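# Set lighting desk channel faders to their taped levels

## Task

Slide every channel fader on the lighting desk to the level marked on the tape strip above that fader, and make sure the master fader finishes at the same level it had at the start.

## Robot and tools

ROBOT. Two arms, left_arm and right_arm, each ending in a five-finger hand. right_arm has a right hand; left_arm has the mirror-image left hand. Base poses in the scene frame: left_arm at (-0.022, +0.321, 0) m, quat_wxyz (+1.000, 0, 0, -0.018); right_arm at (+0.010, -0.302, +0.002) m, quat_wxyz (+1.000, 0, 0, +0.001). A two-camera stand sits behind the arms.

FRAME. Everything is in the scene frame: origin at table-top height, halfway between the arms' nominal bases; +x forward over the table, +y toward left_arm, +z up. Arm names do not match image left/right. Positions are in metres, orientations as quat wxyz.

HAND POINT. A point 0.15 m out from the wrist face along the fingers and 0.05 m in front of the palm. Its +z runs along straight fingers, +y out of the palm; +x runs across the palm away from the thumb on the right hand, toward the thumb on the left hand. Straight fingertips reach 0.06-0.07 m past the point and lie 0.06 m behind it (-y). Width: 0.08 m on the little-finger side; 0.02 m on the thumb side with the thumb in front of the palm, up to 0.09 m otherwise. A wrist bracket on the little-finger side reaches 0.10 m across and can strike things.

ROW LAYOUT (used by execute_actions and move). One flat list of 28 numbers covering both arms, each in [-1, 1], even if one arm stays still: [0-5] left dx, dy, dz, rx, ry, rz; [6-11] left thumb_turn, thumb_bend, index, middle, ring, little; [12] left force_limit; [13] left speed; [14-27] the same fourteen for the right arm.
Pose numbers are offsets, not poses: measured from that arm's Hand target at the start of the action or move, along scene axes. 1.0 = 0.6 m or 180 degrees. rx, ry, rz form one rotation vector, turning about the Hand target's position. Rows inside one action or one move list all count from that same start, not from each other; a new call starts from the new Hand target, so resending an offset moves further. All six pose numbers 0 = ask again for the current Hand target. A translation longer than 1.0 is scaled down.
Hand motor numbers are absolute targets: -1 open, +1 closed. thumb_turn -1 beside the palm, +1 facing the fingers; thumb_bend -1 straight; fingers -1 straight, +1 curled. force_limit maps -1..+1 to about 0..10 N at the fingertip (0..15 N for both thumb motors). speed rises from near zero at -1 to full at +0.48 and stays full above; full travel is 0.49 s; use -0.94 or lower for soft contact. There is no 'unchanged' value: repeat the hand's last executed eight numbers; if none were sent yet this scene, use hand_measured plus hand_force_limit and hand_speed.

TOOLS.
execute_actions(actions, cameras): actions is a list of actions; each is up to 15 rows, one per 1/30 s step, the last row held to fill 15 steps (0.5 s). Images return only for an empty actions list or when cameras names them (["all"], names, or []).
move(target, speed, blend, blocking, cameras): target is one row or up to 15 rows, all offsets from the same starting Hand targets. speed in m/s, 0.002 to 4.3 (default 0.25), one value or one per target; rotation capped at twice it in rad/s. blend in m rounds corners (0 = stop at each). Paths share at most 10 s, do not avoid obstacles or the other arm; avoid routing near an arm's own base. blocking=false returns after about 0.5 s while motion continues. The result adds a 'move:' line: done, off_target, moving, held or fault, plus limits=paced (pose clipped) or limits=held (steps withheld).
wait(seconds 0-10, cameras): holds last commands; a running move keeps going.
stop(cameras): brakes the current move.
zoom_image(camera, region [x0, y0, x1, y1] in pixels, at most 504x504): enlarges part of the latest image from cam_high, cam_low, cam_left_wrist or cam_right_wrist.
show_instructions(): shows the reference pages.
finished_scene(scene): ends the scene; pass the current scene number. Irreversible.

RESULTS. Per arm: end_effector_position, end_effector_quat_wxyz, Hand target (last commanded pose after clipping), joint positions, joint velocities ('within noise' or omitted when still), joint torques (include gravity; numbers 3 and 4 wrap at ±28 N m), hand_measured, hand_stopped_by (moving, target, force, stalled, fault), hand_load_n (positive = finger pushed open), hand_force_limit, hand_speed. Action calls also list step positions. A MOTOR HOT line appears at 85 °C; at 100 °C the arm goes limp for 30-60 s or more (OVER-TEMPERATURE FAULT).

BEHAVIOUR. Tracking is loose: an arm often rests 1-3 cm (up to 5 cm), usually low, from its command; that is not contact. Commanded orientation is clipped to within 40 degrees of the measured one. If short, send the remaining gap as an offset. A blocked arm keeps pushing until commanded back past its hand point. Faster moves hit harder. Fingers lock at target or force_limit; a finger that closed on air still locks. Joint ranges (rad): waist ±2.880, shoulder 0 to 3.142, elbow 0 to 3.019 (straight 2.964), wrist pitch -1.693 to 1.571, wrist yaw ±1.571, wrist roll ±2.094.

CAMERAS. cam_high and cam_low 896x504 pinhole; cam_left_wrist and cam_right_wrist 616x616 fisheye.

AVOID. Knocking anything off the table, slamming or hard pushing into the desk, excess finger force, any contact between the two arms or one hand gripping the other, stretching or pressing toward unreachable poses (heats motors), and bumping the master fader. Slide faders with gentle, slow fingertip contact.

Each tool is called as name([rows], argument=value, ...), one row to a line, values as JSON.

Reference images:

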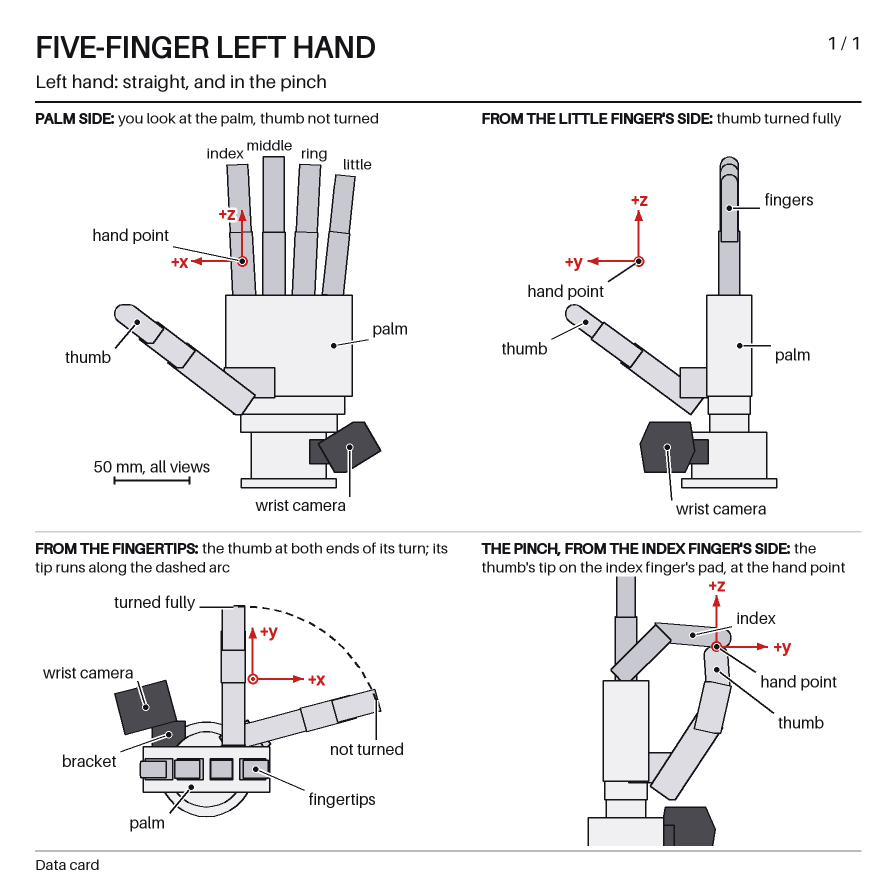

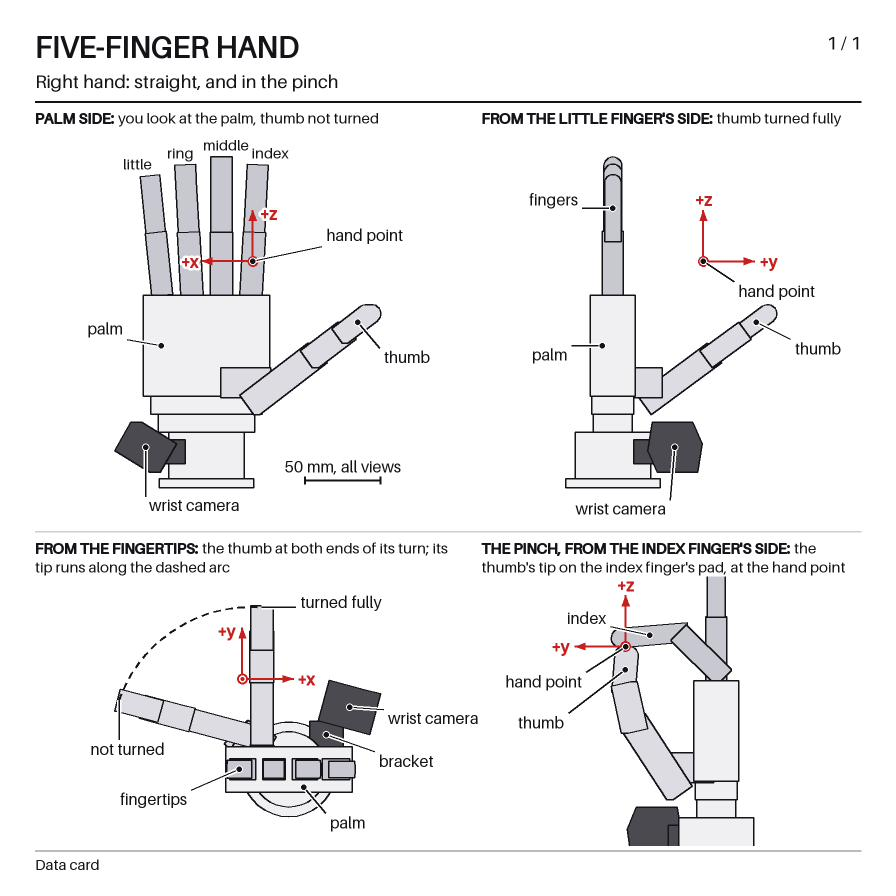

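## Session

execute_actions(actions=[])

Scene clock: 0.00 s.
left_arm: end_effector_position=(+0.3749, +0.4135, +0.2150) hand_measured=(-1.000, -1.000, -1.000, -1.000, -1.000, -1.000) hand_load_n=(+0.0, +0.0, +0.0, +0.0, +0.0, +0.0) hand_stopped_by=(target, target, target, target, target, target) hand_force_limit=0.00 hand_speed=-0.80 end_effector_quat_wxyz=(+0.080, +0.983, -0.160, +0.032) | right_arm: end_effector_position=(+0.5025, -0.0356, +0.2680) hand_measured=(-1.000, -1.000, -1.000, -1.000, -1.000, -1.000) hand_load_n=(+0.0, +0.0, +0.0, +0.0, +0.0, +0.0) hand_stopped_by=(target, target, target, target, target, target) hand_force_limit=0.00 hand_speed=-0.80 end_effector_quat_wxyz=(+0.153, -0.476, +0.795, -0.343)
Joint positions: left_arm=[0.504 1.464 1.345 -1.494 0.167 -0.778] | right_arm=[0.634 1.598 1.633 -1.306 0.722 1.013]
Joint velocities: within noise
Joint torques (N m): no reading
Heat: left arm: hottest elbow 30 °C; right arm: hottest wrist pitch 27 °C.
Hand target: left_arm +0.3798, +0.4161, +0.2178; +0.077, +0.983, -0.160, +0.036 | right_arm +0.5075, -0.0320, +0.2834; +0.169, -0.470, +0.796, -0.342

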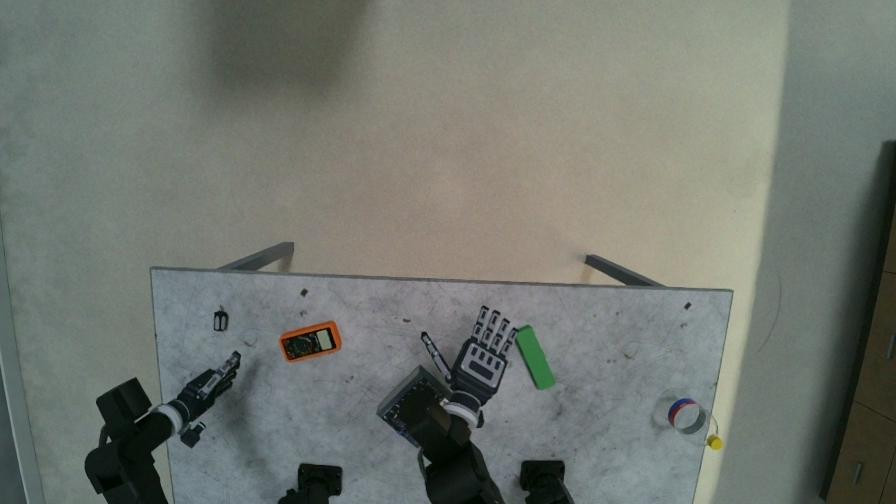

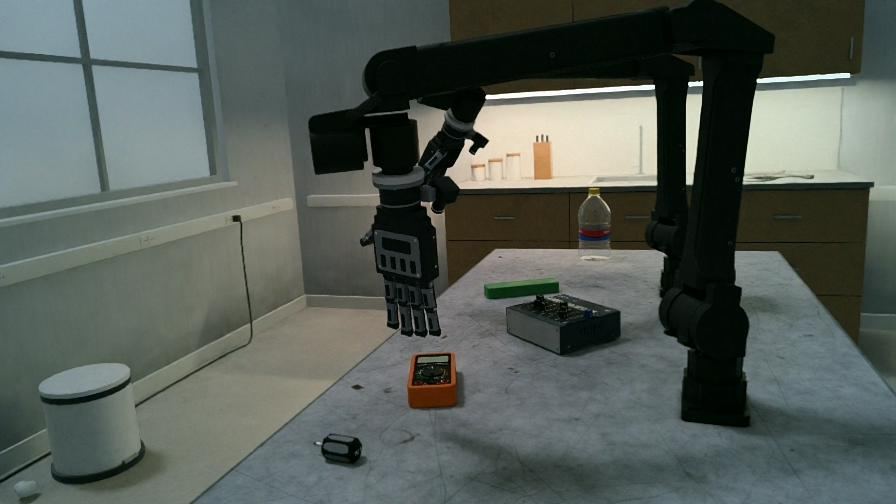

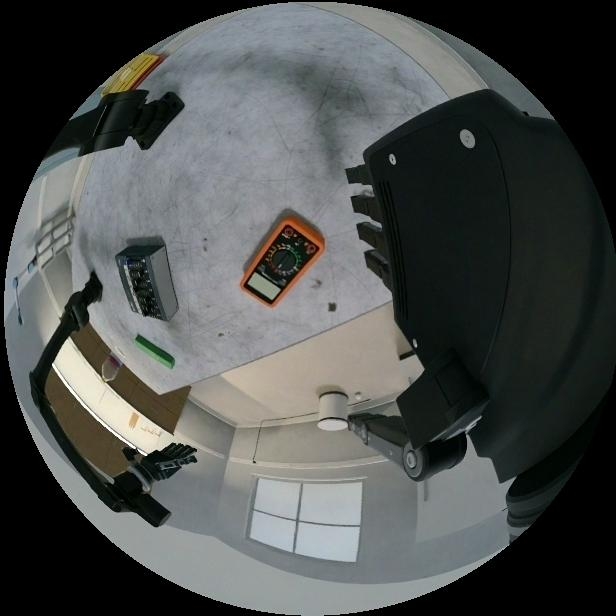

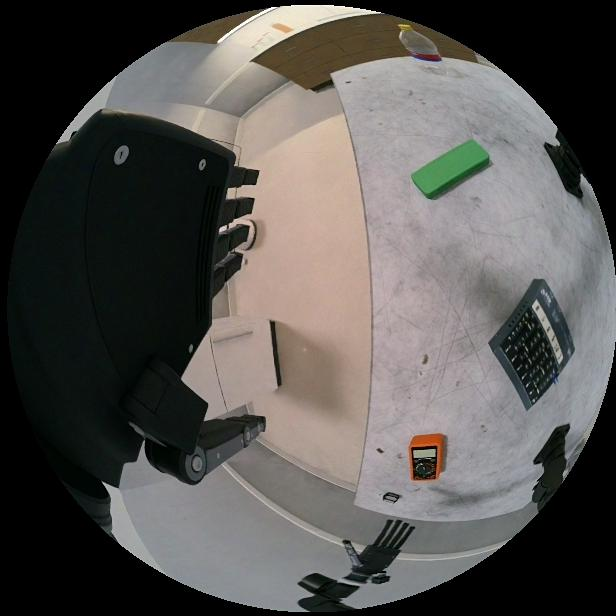

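zoom_image(camera="cam_high", region=[370, 350, 470, 450])

zoom_image(camera="cam_right_wrist", region=[480, 270, 590, 420])

zoom_image(camera="cam_left_wrist", region=[100, 230, 200, 330])

zoom_image(camera="cam_low", region=[490, 270, 640, 370])

Scaled by 5.040 from the camera's 896x504 image, which has a finer 1280x720 frame.

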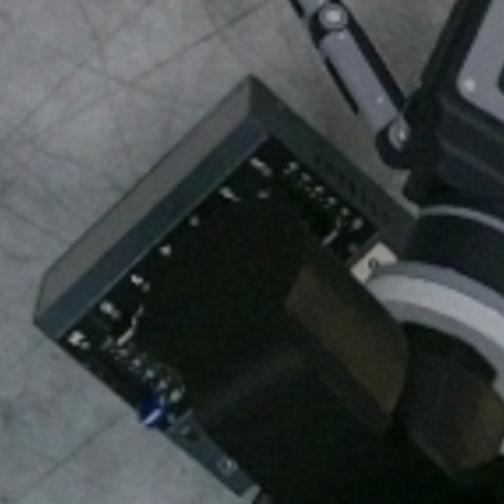

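Scaled by 3.360 from the camera's 616x616 image, which has a finer 880x880 frame.

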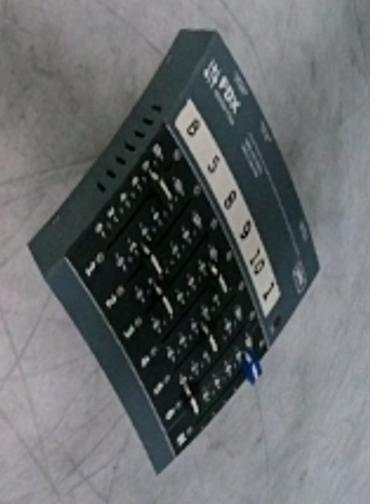

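Scaled by 5.040 from the camera's 616x616 image, which has a finer 880x880 frame.

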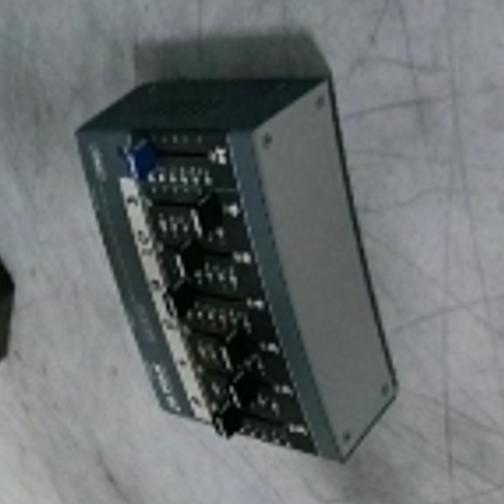

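Scaled by 3.360 from the camera's 896x504 image, which has a finer 1280x720 frame.

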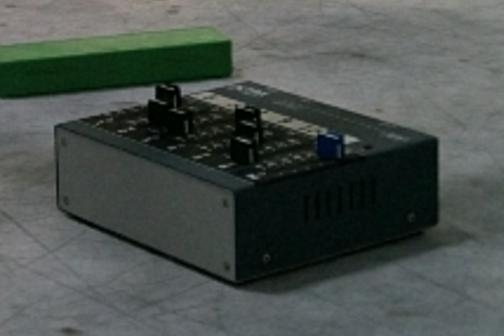

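move(target=[0,0,0,0,0,0,-1,-1,-1,-1,-1,-1,0,-0.8,-0.346,-0.647,0.061,0.165,0.188,-0.085,-1,-1,-1,-1,-1,-1,0,-0.8], cameras=["all"])

Scene clock: 6.60 s.
left_arm: end_effector_position=(+0.3749, +0.4135, +0.2150) hand_measured=(-1.000, -1.000, -1.000, -1.000, -1.000, -1.000) hand_load_n=(+0.0, +0.0, +0.0, +0.0, +0.0, +0.0) hand_stopped_by=(target, target, target, target, target, target) hand_force_limit=0.00 hand_speed=-0.80 end_effector_quat_wxyz=(+0.080, +0.983, -0.160, +0.032) | right_arm: end_effector_position=(+0.2924, -0.4154, +0.3048) hand_measured=(-1.000, -1.000, -1.000, -1.000, -1.000, -1.000) hand_load_n=(+0.0, +0.0, +0.0, +0.0, +0.0, +0.0) hand_stopped_by=(target, target, target, target, target, target) hand_force_limit=0.00 hand_speed=-0.80 end_effector_quat_wxyz=(+0.016, -0.379, +0.925, -0.014)
Joint positions: left_arm=[0.504 1.464 1.345 -1.494 0.167 -0.778] | right_arm=[-0.537 1.24 1.403 -1.692 -0.008 0.258]
Joint torques (N m): left_arm=[-1.49 -10.99 9.42 0.18 0.01 0.03] | right_arm=[-1.2 -4.72 11.73 0.2 -0.21 -0.04]
Heat: left arm: hottest elbow 31 °C; right arm: hottest wrist pitch 27 °C.
Hand target: left_arm +0.3798, +0.4161, +0.2178; +0.077, +0.983, -0.160, +0.036 | right_arm +0.2998, -0.4202, +0.3199; +0.001, -0.382, +0.924, +0.000
Off the commanded pose: left_arm 0.006 m, 1 deg | right_arm 0.018 m, 2 deg.
joint sent to its limit (right arm) — joint 4 (wrist pitch), lower limit. The joint targets are off in orientation, not in position.
move: off_target (right_arm)

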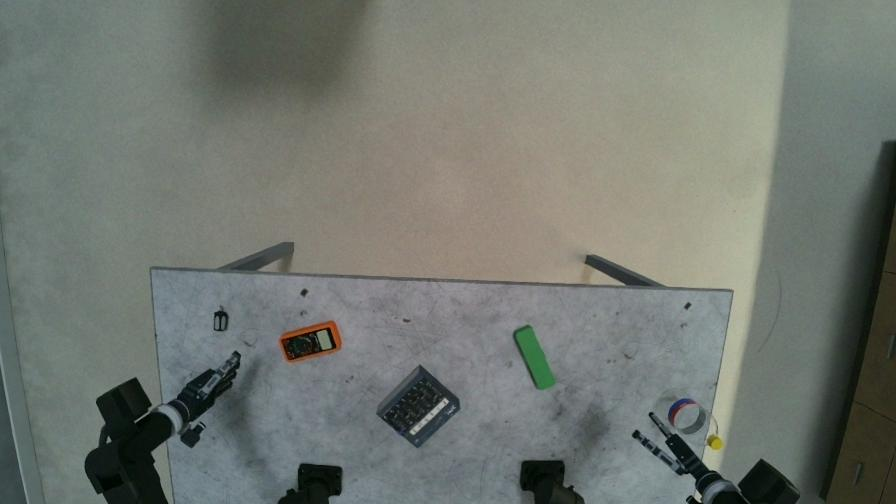

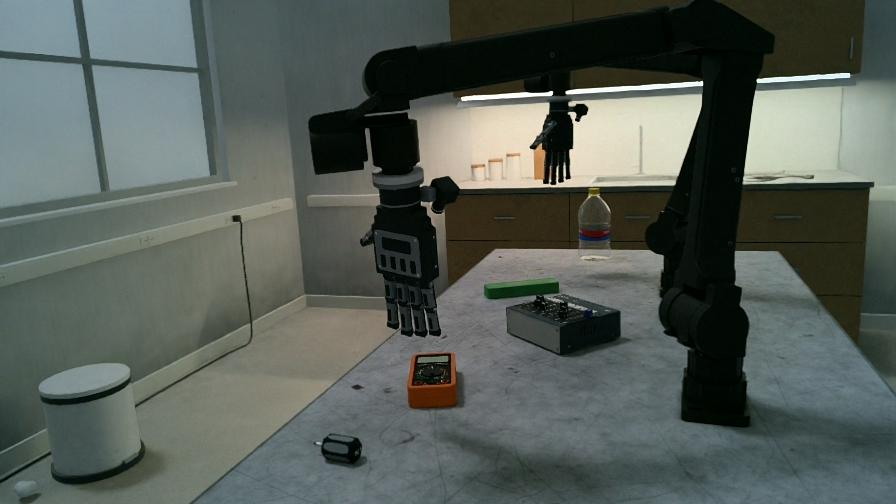

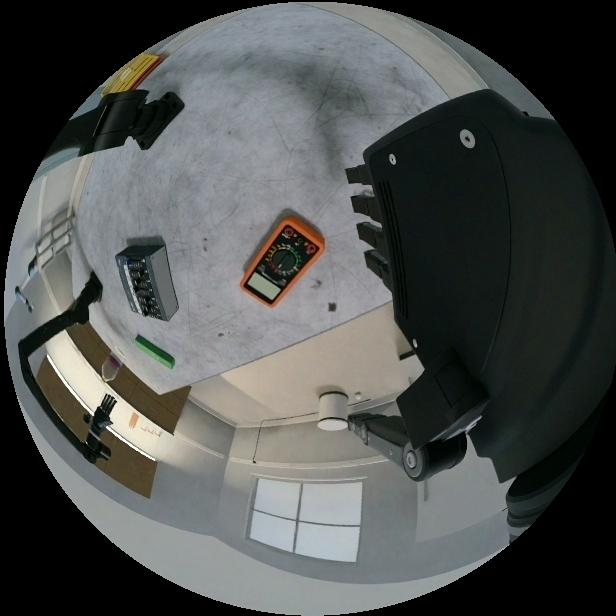

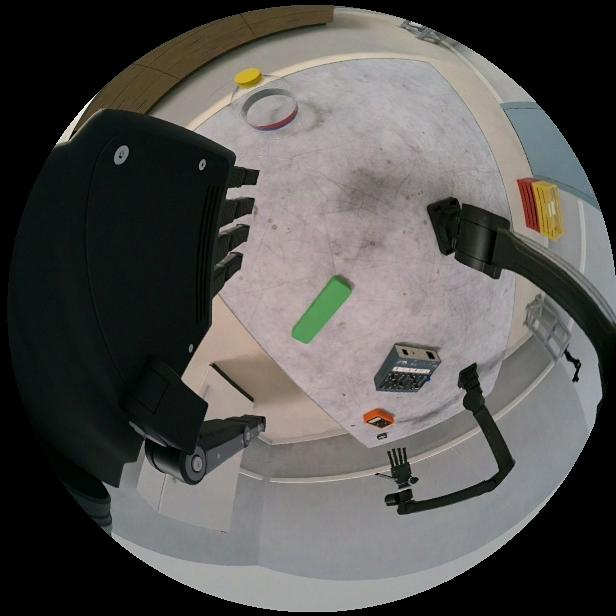

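zoom_image(camera="cam_high", region=[370, 360, 466, 456])

zoom_image(camera="cam_right_wrist", region=[360, 330, 450, 400])

Scaled by 5.250 from the camera's 896x504 image, which has a finer 1280x720 frame.

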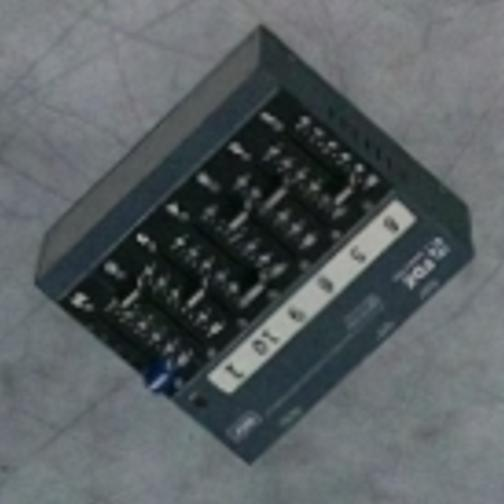

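Scaled by 5.600 from the camera's 616x616 image, which has a finer 880x880 frame.

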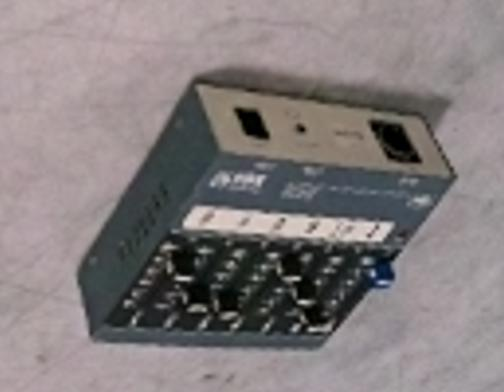

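move(target=[-0.183,-0.693,0.103,0.050,0.023,0.104,-1,-1,-1,-1,-1,-1,0,-0.8,0,0,0,0,0,0,-1,-1,-1,-1,-1,-1,0,-0.8], cameras=["all"])

Scene clock: 13.20 s.
left_arm: end_effector_position=(+0.2657, +0.0097, +0.2701) hand_measured=(-1.000, -1.000, -1.000, -1.000, -1.000, -1.000) hand_load_n=(+0.0, +0.0, +0.0, +0.0, +0.0, +0.0) hand_stopped_by=(target, target, target, target, target, target) hand_force_limit=0.00 hand_speed=-0.80 end_effector_quat_wxyz=(+0.030, +0.995, -0.091, -0.029) | right_arm: end_effector_position=(+0.2923, -0.4155, +0.3048) hand_measured=(-1.000, -1.000, -1.000, -1.000, -1.000, -1.000) hand_load_n=(+0.0, +0.0, +0.0, +0.0, +0.0, +0.0) hand_stopped_by=(target, target, target, target, target, target) hand_force_limit=0.00 hand_speed=-0.80 end_effector_quat_wxyz=(+0.016, -0.379, +0.925, -0.014)
Joint positions: left_arm=[-0.66 1.3 1.357 -1.641 0.083 -2.085] | right_arm=[-0.537 1.24 1.403 -1.692 -0.008 0.258]
Joint torques (N m): left_arm=[-2.2 -7.59 11.43 -0.25 -0.01 -0.1] | right_arm=[-1.2 -4.84 11.73 0.2 -0.2 -0.11]
Heat: left arm: hottest elbow 31 °C; right arm: hottest elbow 27 °C.
Hand target: left_arm +0.2701, +0.0003, +0.2797; -0.001, +1.000, +0.003, +0.000 | right_arm +0.2998, -0.4202, +0.3199; +0.001, -0.382, +0.924, +0.000
Off the commanded pose: left_arm 0.014 m, 12 deg | right_arm 0.018 m, 2 deg.
joint sent to its limit (left arm) — joint 6 (wrist roll), lower limit. The joint targets are off in orientation, not in position.
joint sent to its limit (right arm) — joint 4 (wrist pitch), lower limit. The joint targets are off in orientation, not in position.
move: off_target (left_arm, right_arm)

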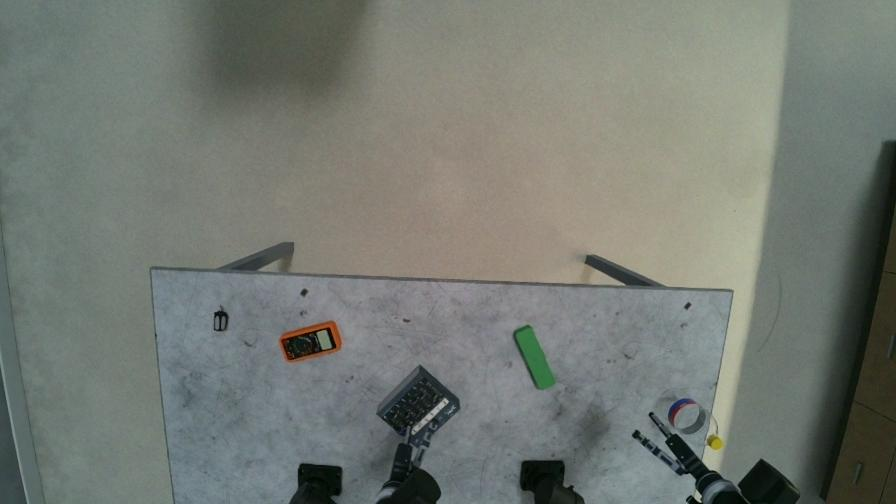

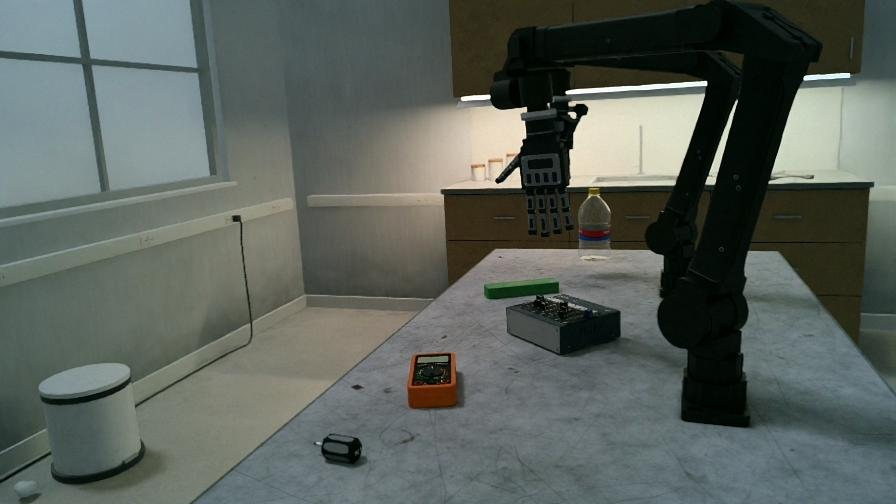

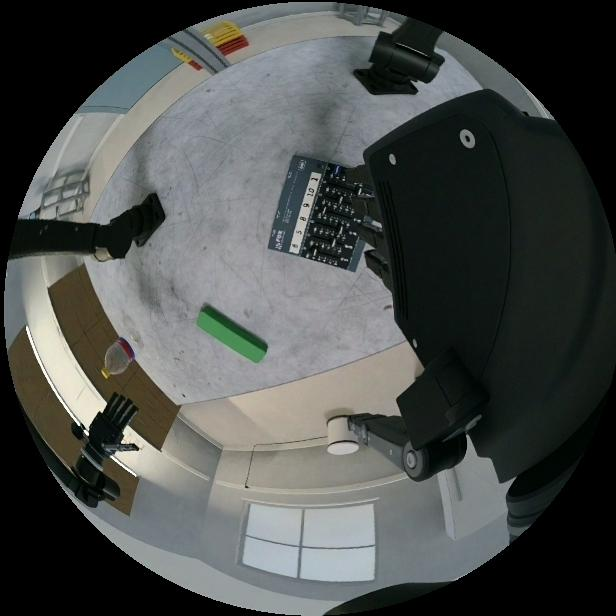

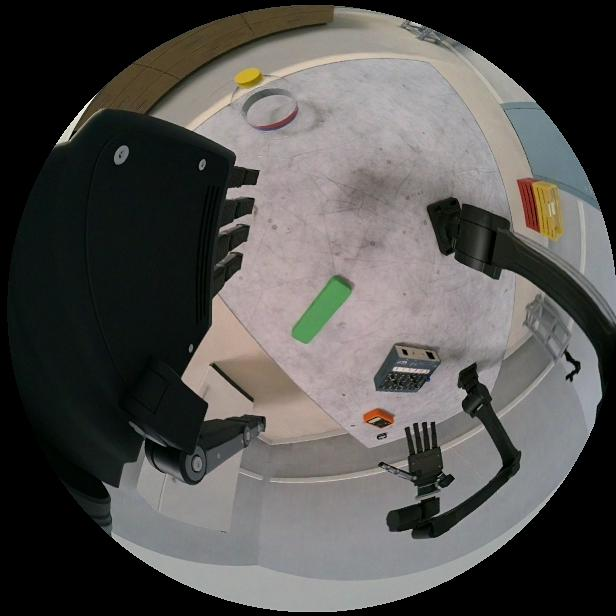

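zoom_image(camera="cam_left_wrist", region=[260, 140, 400, 280])

zoom_image(camera="cam_high", region=[360, 360, 500, 500])

Scaled by 3.600 from the camera's 616x616 image, which has a finer 880x880 frame.

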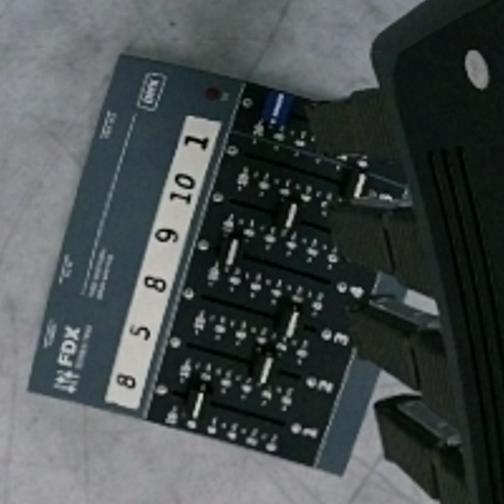

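Scaled by 3.600 from the camera's 896x504 image, which has a finer 1280x720 frame.

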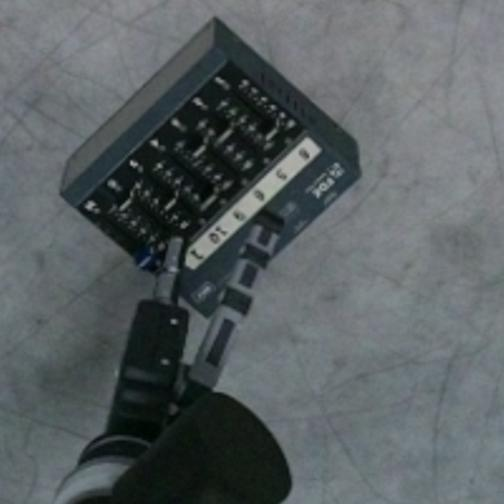

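move(target=[0.025,-0.084,-0.133,0,0,-0.222,-1,-1,1,1,1,-1,0,0,0,0,0,0,0,0,-1,-1,-1,-1,-1,-1,0,-0.8], cameras=["cam_left_wrist","cam_low"])

zoom_image(camera="cam_left_wrist", region=[230, 100, 430, 300])

Scene clock: 17.83 s.
left_arm: end_effector_position=(+0.2799, -0.0376, +0.1963) hand_measured=(-1.000, -1.000, +1.000, +1.000, +1.000, -1.000) hand_load_n=(+0.0, -0.5, +0.0, +0.5, +0.5, +0.0) hand_stopped_by=(target, target, target, target, target, target) hand_force_limit=0.00 hand_speed=0.00 end_effector_quat_wxyz=(-0.005, +0.945, -0.327, -0.010) | right_arm: end_effector_position=(+0.2923, -0.4155, +0.3048) hand_measured=(-1.000, -1.000, -1.000, -1.000, -1.000, -1.000) hand_load_n=(+0.0, +0.0, +0.0, +0.0, +0.0, +0.0) hand_stopped_by=(target, target, target, target, target, target) hand_force_limit=0.00 hand_speed=-0.80 end_effector_quat_wxyz=(+0.016, -0.379, +0.925, -0.014)
Joint positions: left_arm=[-0.71 1.484 1.357 -1.466 0 -1.651] | right_arm=[-0.537 1.24 1.403 -1.692 -0.008 0.258]
Joint torques (N m): left_arm=[-2.37 -10.46 10.4 0.79 -0.21 0.14] | right_arm=[-1.26 -4.66 11.74 0.2 -0.2 -0.11]
Heat: left arm: hottest elbow 32 °C; right arm: hottest elbow 27 °C.
Hand target: left_arm +0.2852, -0.0501, +0.1998; -0.001, +0.941, -0.339, +0.000 | right_arm +0.2998, -0.4202, +0.3199; +0.001, -0.382, +0.924, +0.000
Off the commanded pose: left_arm 0.014 m, 2 deg | right_arm 0.018 m, 2 deg.
joint sent to its limit (right arm) — joint 4 (wrist pitch), lower limit. The joint targets are off in orientation, not in position.
move: off_target (left_arm, right_arm)
Images, in order (width x height): cam_low 896x504, cam_left_wrist 616x616.

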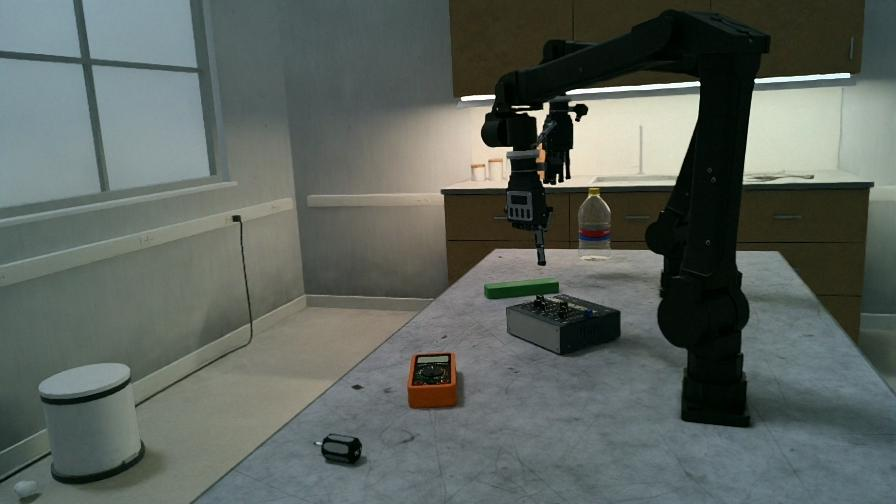

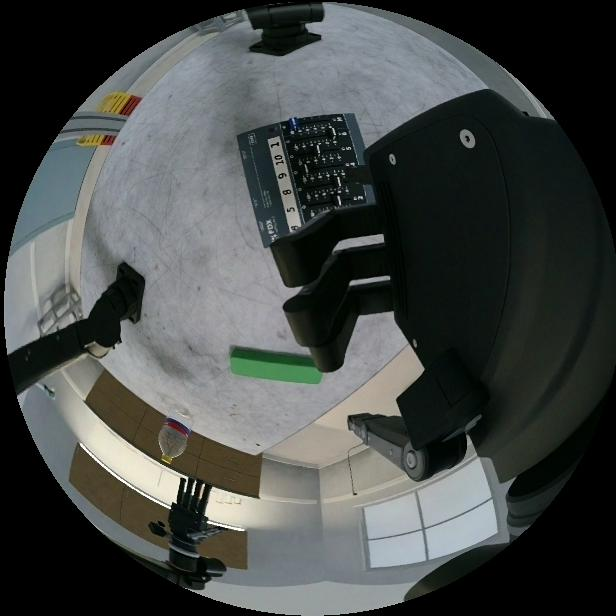

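Scaled by 2.520 from the camera's 616x616 image, which has a finer 880x880 frame.

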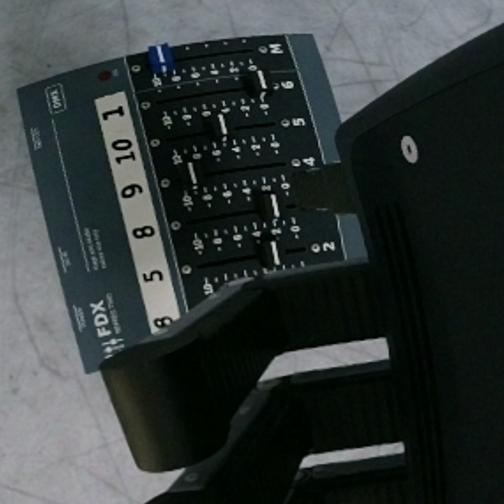

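zoom_image(camera="cam_left_wrist", region=[230, 105, 380, 255])

zoom_image(camera="cam_left_wrist", region=[280, 115, 350, 185])

zoom_image(camera="cam_low", region=[480, 230, 640, 370])

Scaled by 3.360 from the camera's 616x616 image, which has a finer 880x880 frame.

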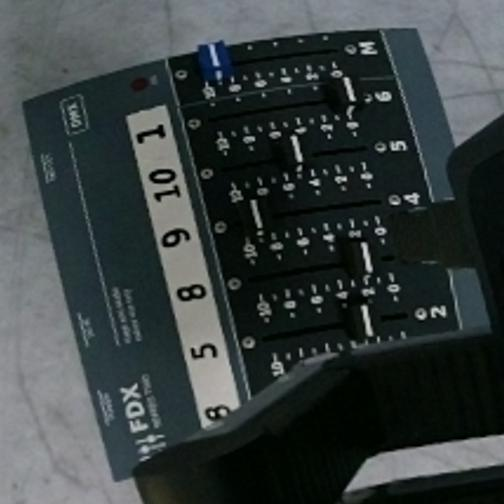

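Scaled by 7.200 from the camera's 616x616 image, which has a finer 880x880 frame.

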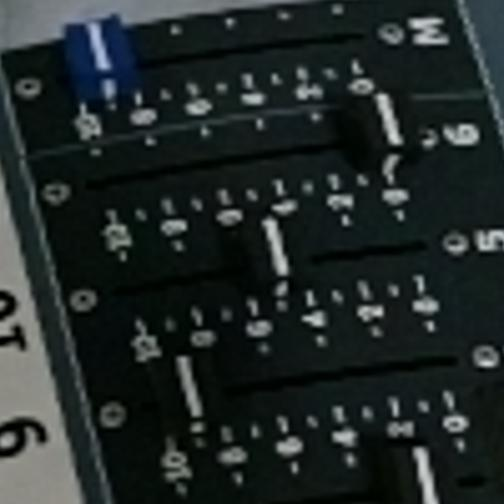

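Scaled by 3.150 from the camera's 896x504 image, which has a finer 1280x720 frame.

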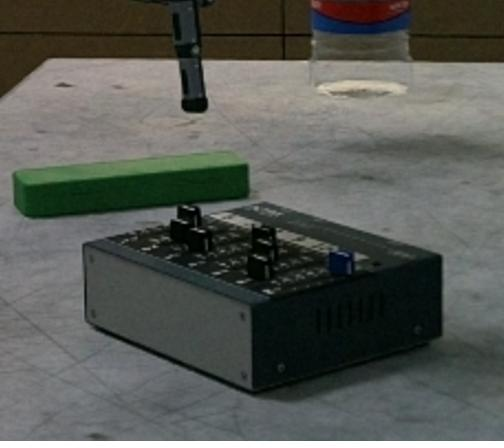

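move(target=[0.08,-0.003,-0.033,0,0,0.07,-1,-1,1,1,1,-1,0,0,0,0,0,0,0,0,-1,-1,-1,-1,-1,-1,0,-0.8], cameras=["cam_left_wrist","cam_low"])

zoom_image(camera="cam_left_wrist", region=[250, 100, 400, 250])

zoom_image(camera="cam_low", region=[480, 230, 640, 370])

Scene clock: 23.43 s.
left_arm: end_effector_position=(+0.3157, -0.0428, +0.1742) hand_measured=(-1.000, -1.000, +1.000, +1.000, +1.000, -1.000) hand_load_n=(+0.0, +0.0, +0.0, +0.0, +0.0, +0.5) hand_stopped_by=(target, target, target, target, target, target) hand_force_limit=0.00 hand_speed=0.00 end_effector_quat_wxyz=(-0.007, +0.970, -0.244, -0.013) | right_arm: end_effector_position=(+0.2923, -0.4155, +0.3048) hand_measured=(-1.000, -1.000, -1.000, -1.000, -1.000, -1.000) hand_load_n=(+0.0, +0.0, +0.0, +0.0, +0.0, +0.0) hand_stopped_by=(target, target, target, target, target, target) hand_force_limit=0.00 hand_speed=-0.80 end_effector_quat_wxyz=(+0.016, -0.379, +0.925, -0.014)
Joint positions: left_arm=[-0.679 1.55 1.374 -1.424 0 -1.793] | right_arm=[-0.537 1.24 1.403 -1.692 -0.008 0.258]
Joint torques (N m): left_arm=[-0.91 -11.11 11.19 0.73 -0.2 -0.11] | right_arm=[-1.26 -4.78 11.73 0.2 -0.2 -0.11]
Heat: left arm: hottest elbow 33 °C; right arm: hottest elbow 28 °C.
Hand target: left_arm +0.3331, -0.0520, +0.1802; -0.001, +0.972, -0.234, +0.000 | right_arm +0.2998, -0.4202, +0.3199; +0.001, -0.382, +0.924, +0.000
Off the commanded pose: left_arm 0.021 m, 2 deg | right_arm 0.018 m, 2 deg.
joint sent to its limit (right arm) — joint 4 (wrist pitch), lower limit. The joint targets are off in orientation, not in position.
move: off_target (left_arm, right_arm)
Images, in order (width x height): cam_low 896x504, cam_left_wrist 616x616.

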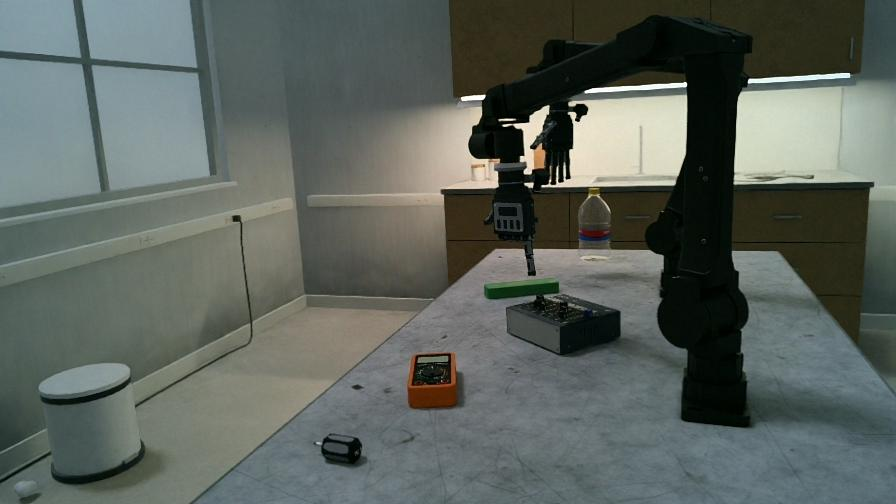

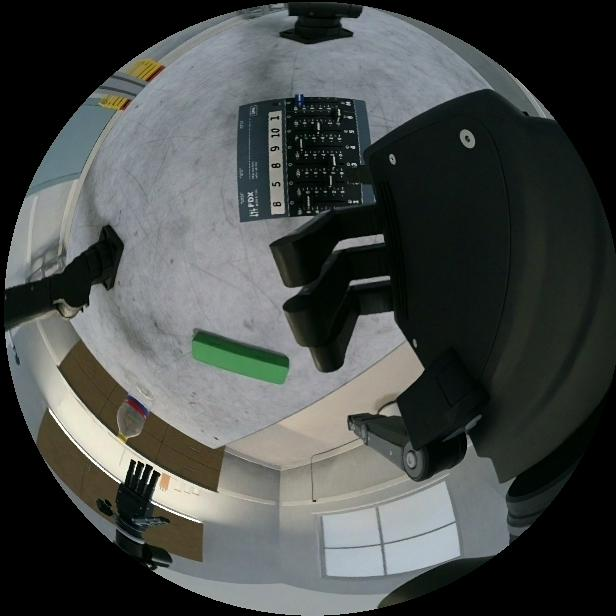

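Scaled by 3.360 from the camera's 616x616 image, which has a finer 880x880 frame.

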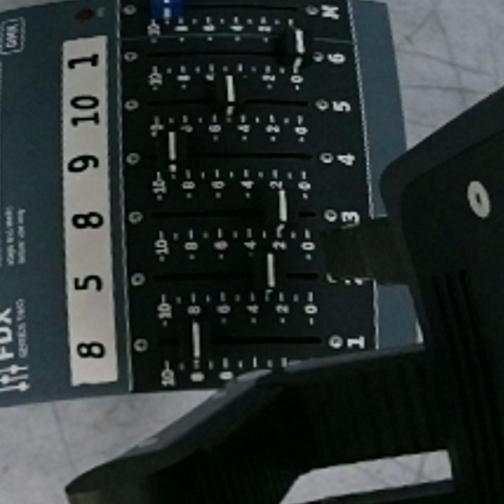

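Scaled by 3.150 from the camera's 896x504 image, which has a finer 1280x720 frame.

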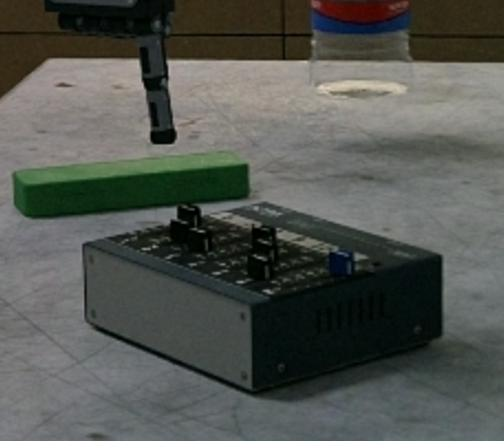

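move(target=[0.002,-0.004,-0.04,0,0,0,-1,-1,1,1,1,-1,0,0,0,0,0,0,0,0,-1,-1,-1,-1,-1,-1,0,-0.8], cameras=["cam_left_wrist","cam_low"], speed=0.1)

zoom_image(camera="cam_left_wrist", region=[250, 100, 400, 250])

zoom_image(camera="cam_low", region=[480, 230, 640, 370])

Scene clock: 26.43 s.
left_arm: end_effector_position=(+0.3284, -0.0536, +0.1678) hand_measured=(-1.000, -1.000, +1.000, +1.000, +1.000, -1.000) hand_load_n=(+0.0, +0.0, +0.0, +0.0, +0.0, +0.0) hand_stopped_by=(target, target, target, target, target, target) hand_force_limit=0.00 hand_speed=0.00 end_effector_quat_wxyz=(+0.002, +0.970, -0.243, +0.005) | right_arm: end_effector_position=(+0.2923, -0.4155, +0.3048) hand_measured=(-1.000, -1.000, -1.000, -1.000, -1.000, -1.000) hand_load_n=(+0.0, +0.0, +0.0, +0.0, +0.0, +0.0) hand_stopped_by=(target, target, target, target, target, target) hand_force_limit=0.00 hand_speed=-0.80 end_effector_quat_wxyz=(+0.016, -0.379, +0.925, -0.014)
Joint positions: left_arm=[-0.679 1.569 1.374 -1.365 0 -1.796] | right_arm=[-0.537 1.24 1.403 -1.692 -0.008 0.258]
Joint torques (N m): left_arm=[-1.14 -11.34 8.12 0.87 -0.2 -0.1] | right_arm=[-1.32 -4.66 11.73 0.2 -0.2 -0.11]
Heat: left arm: hottest elbow 33 °C; right arm: hottest elbow 28 °C.
Hand target: left_arm +0.3343, -0.0544, +0.1561; -0.001, +0.972, -0.234, +0.000 | right_arm +0.2998, -0.4202, +0.3199; +0.001, -0.382, +0.924, +0.000
Off the commanded pose: left_arm 0.013 m, 1 deg | right_arm 0.018 m, 2 deg.
joint sent to its limit (right arm) — joint 4 (wrist pitch), lower limit. The joint targets are off in orientation, not in position.
move: off_target (left_arm, right_arm)
Images, in order (width x height): cam_low 896x504, cam_left_wrist 616x616.

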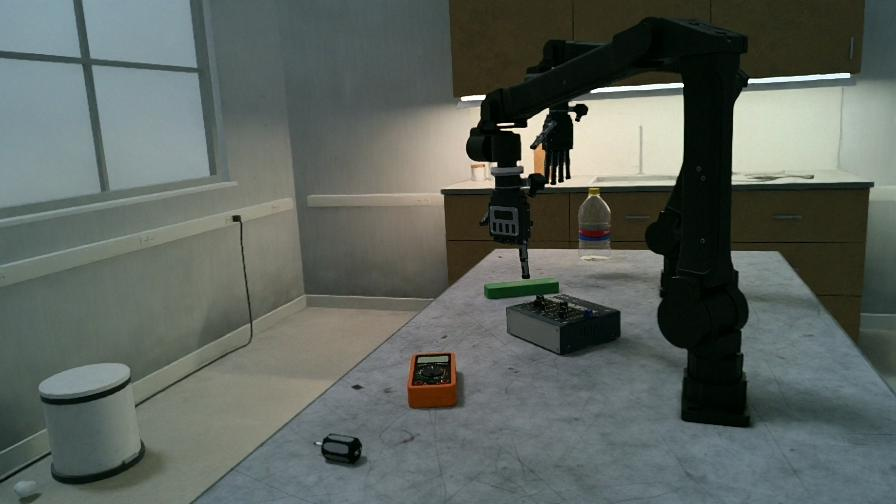

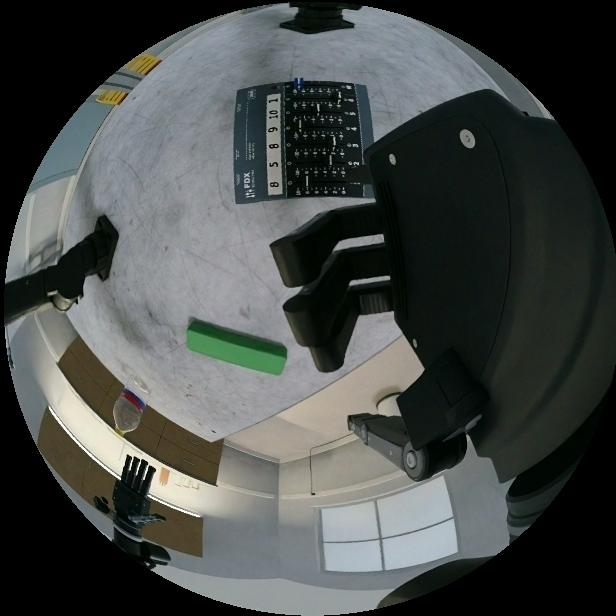

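Scaled by 3.360 from the camera's 616x616 image, which has a finer 880x880 frame.

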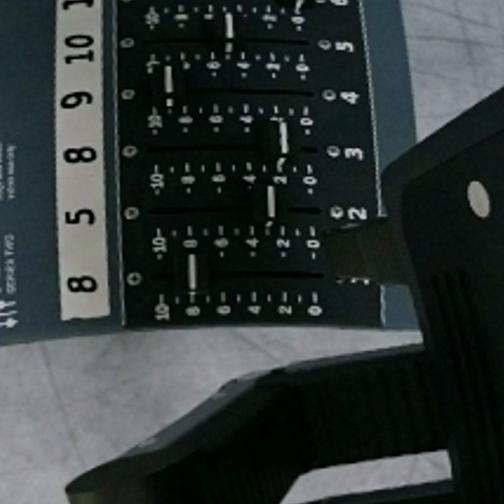

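Scaled by 3.150 from the camera's 896x504 image, which has a finer 1280x720 frame.

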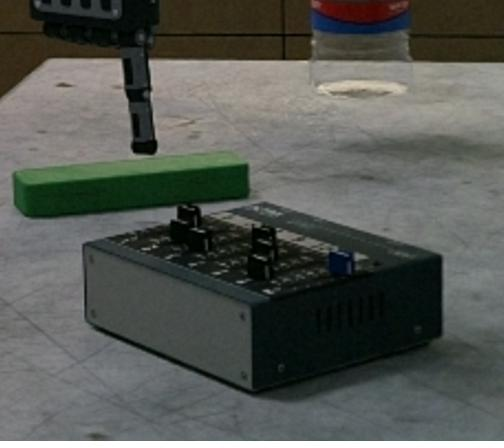

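move(target=[-0.0217,0.0172,-0.0368,0,0,0,-1,-1,1,1,1,-1,0,0,0,0,0,0,0,0,-1,-1,-1,-1,-1,-1,0,-0.8], cameras=["cam_left_wrist","cam_low"], speed=0.1)

zoom_image(camera="cam_left_wrist", region=[250, 100, 400, 250])

zoom_image(camera="cam_low", region=[480, 230, 640, 370])

Scene clock: 28.73 s.
left_arm: end_effector_position=(+0.3183, -0.0448, +0.1348) hand_measured=(-1.000, -1.000, +1.000, +1.000, +1.000, -1.000) hand_load_n=(+0.0, -0.5, +0.0, +0.0, +0.0, +0.0) hand_stopped_by=(target, target, target, target, target, target) hand_force_limit=0.00 hand_speed=0.00 end_effector_quat_wxyz=(-0.003, +0.970, -0.242, -0.005) | right_arm: end_effector_position=(+0.2923, -0.4155, +0.3048) hand_measured=(-1.000, -1.000, -1.000, -1.000, -1.000, -1.000) hand_load_n=(+0.0, +0.0, +0.0, +0.0, +0.0, +0.0) hand_stopped_by=(target, target, target, target, target, target) hand_force_limit=0.00 hand_speed=-0.80 end_effector_quat_wxyz=(+0.016, -0.379, +0.925, -0.014)
Joint positions: left_arm=[-0.679 1.569 1.288 -1.3 0 -1.798] | right_arm=[-0.537 1.24 1.403 -1.692 -0.008 0.258]
Joint torques (N m): left_arm=[-1.26 -13.27 7.49 0.85 -0.2 -0.1] | right_arm=[-1.26 -4.72 11.71 0.18 -0.2 -0.11]
Heat: left arm: hottest elbow 33 °C; right arm: hottest elbow 28 °C.
Hand target: left_arm +0.3212, -0.0440, +0.1339; -0.001, +0.972, -0.234, +0.000 | right_arm +0.2998, -0.4202, +0.3199; +0.001, -0.382, +0.924, +0.000
Off the commanded pose: left_arm 0.003 m, 1 deg | right_arm 0.018 m, 2 deg.
joint sent to its limit (right arm) — joint 4 (wrist pitch), lower limit. The joint targets are off in orientation, not in position.
move: off_target (right_arm)
Images, in order (width x height): cam_low 896x504, cam_left_wrist 616x616.

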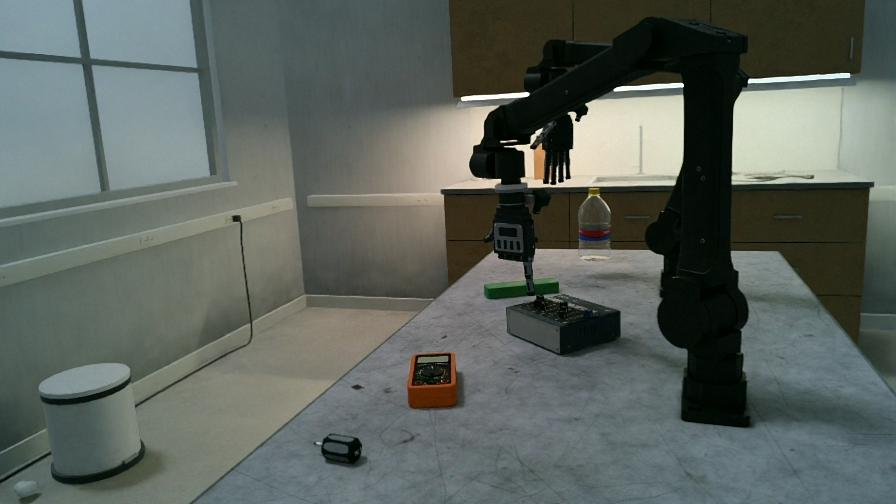

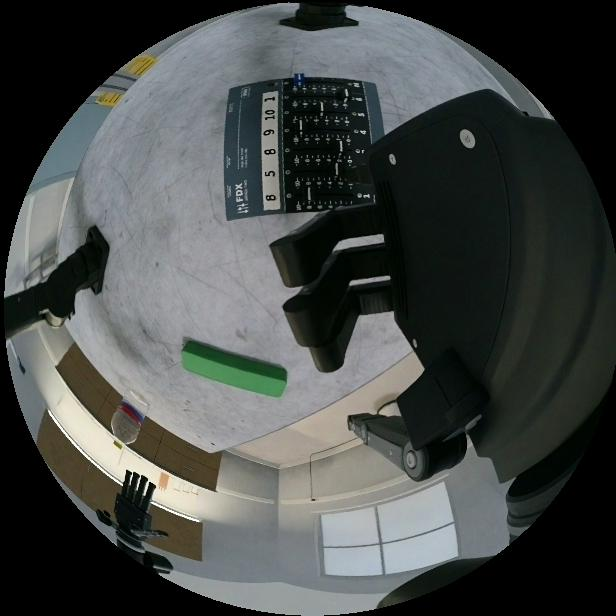

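Scaled by 3.360 from the camera's 616x616 image, which has a finer 880x880 frame.

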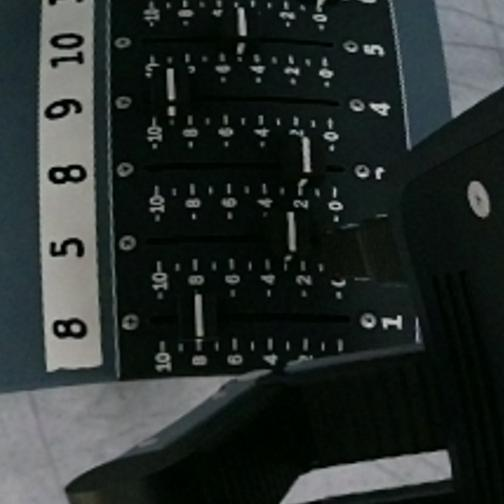

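Scaled by 3.150 from the camera's 896x504 image, which has a finer 1280x720 frame.

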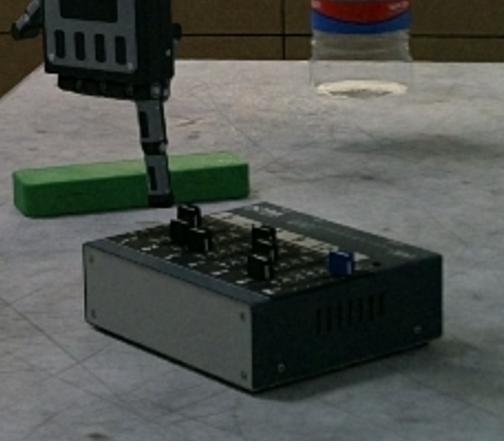

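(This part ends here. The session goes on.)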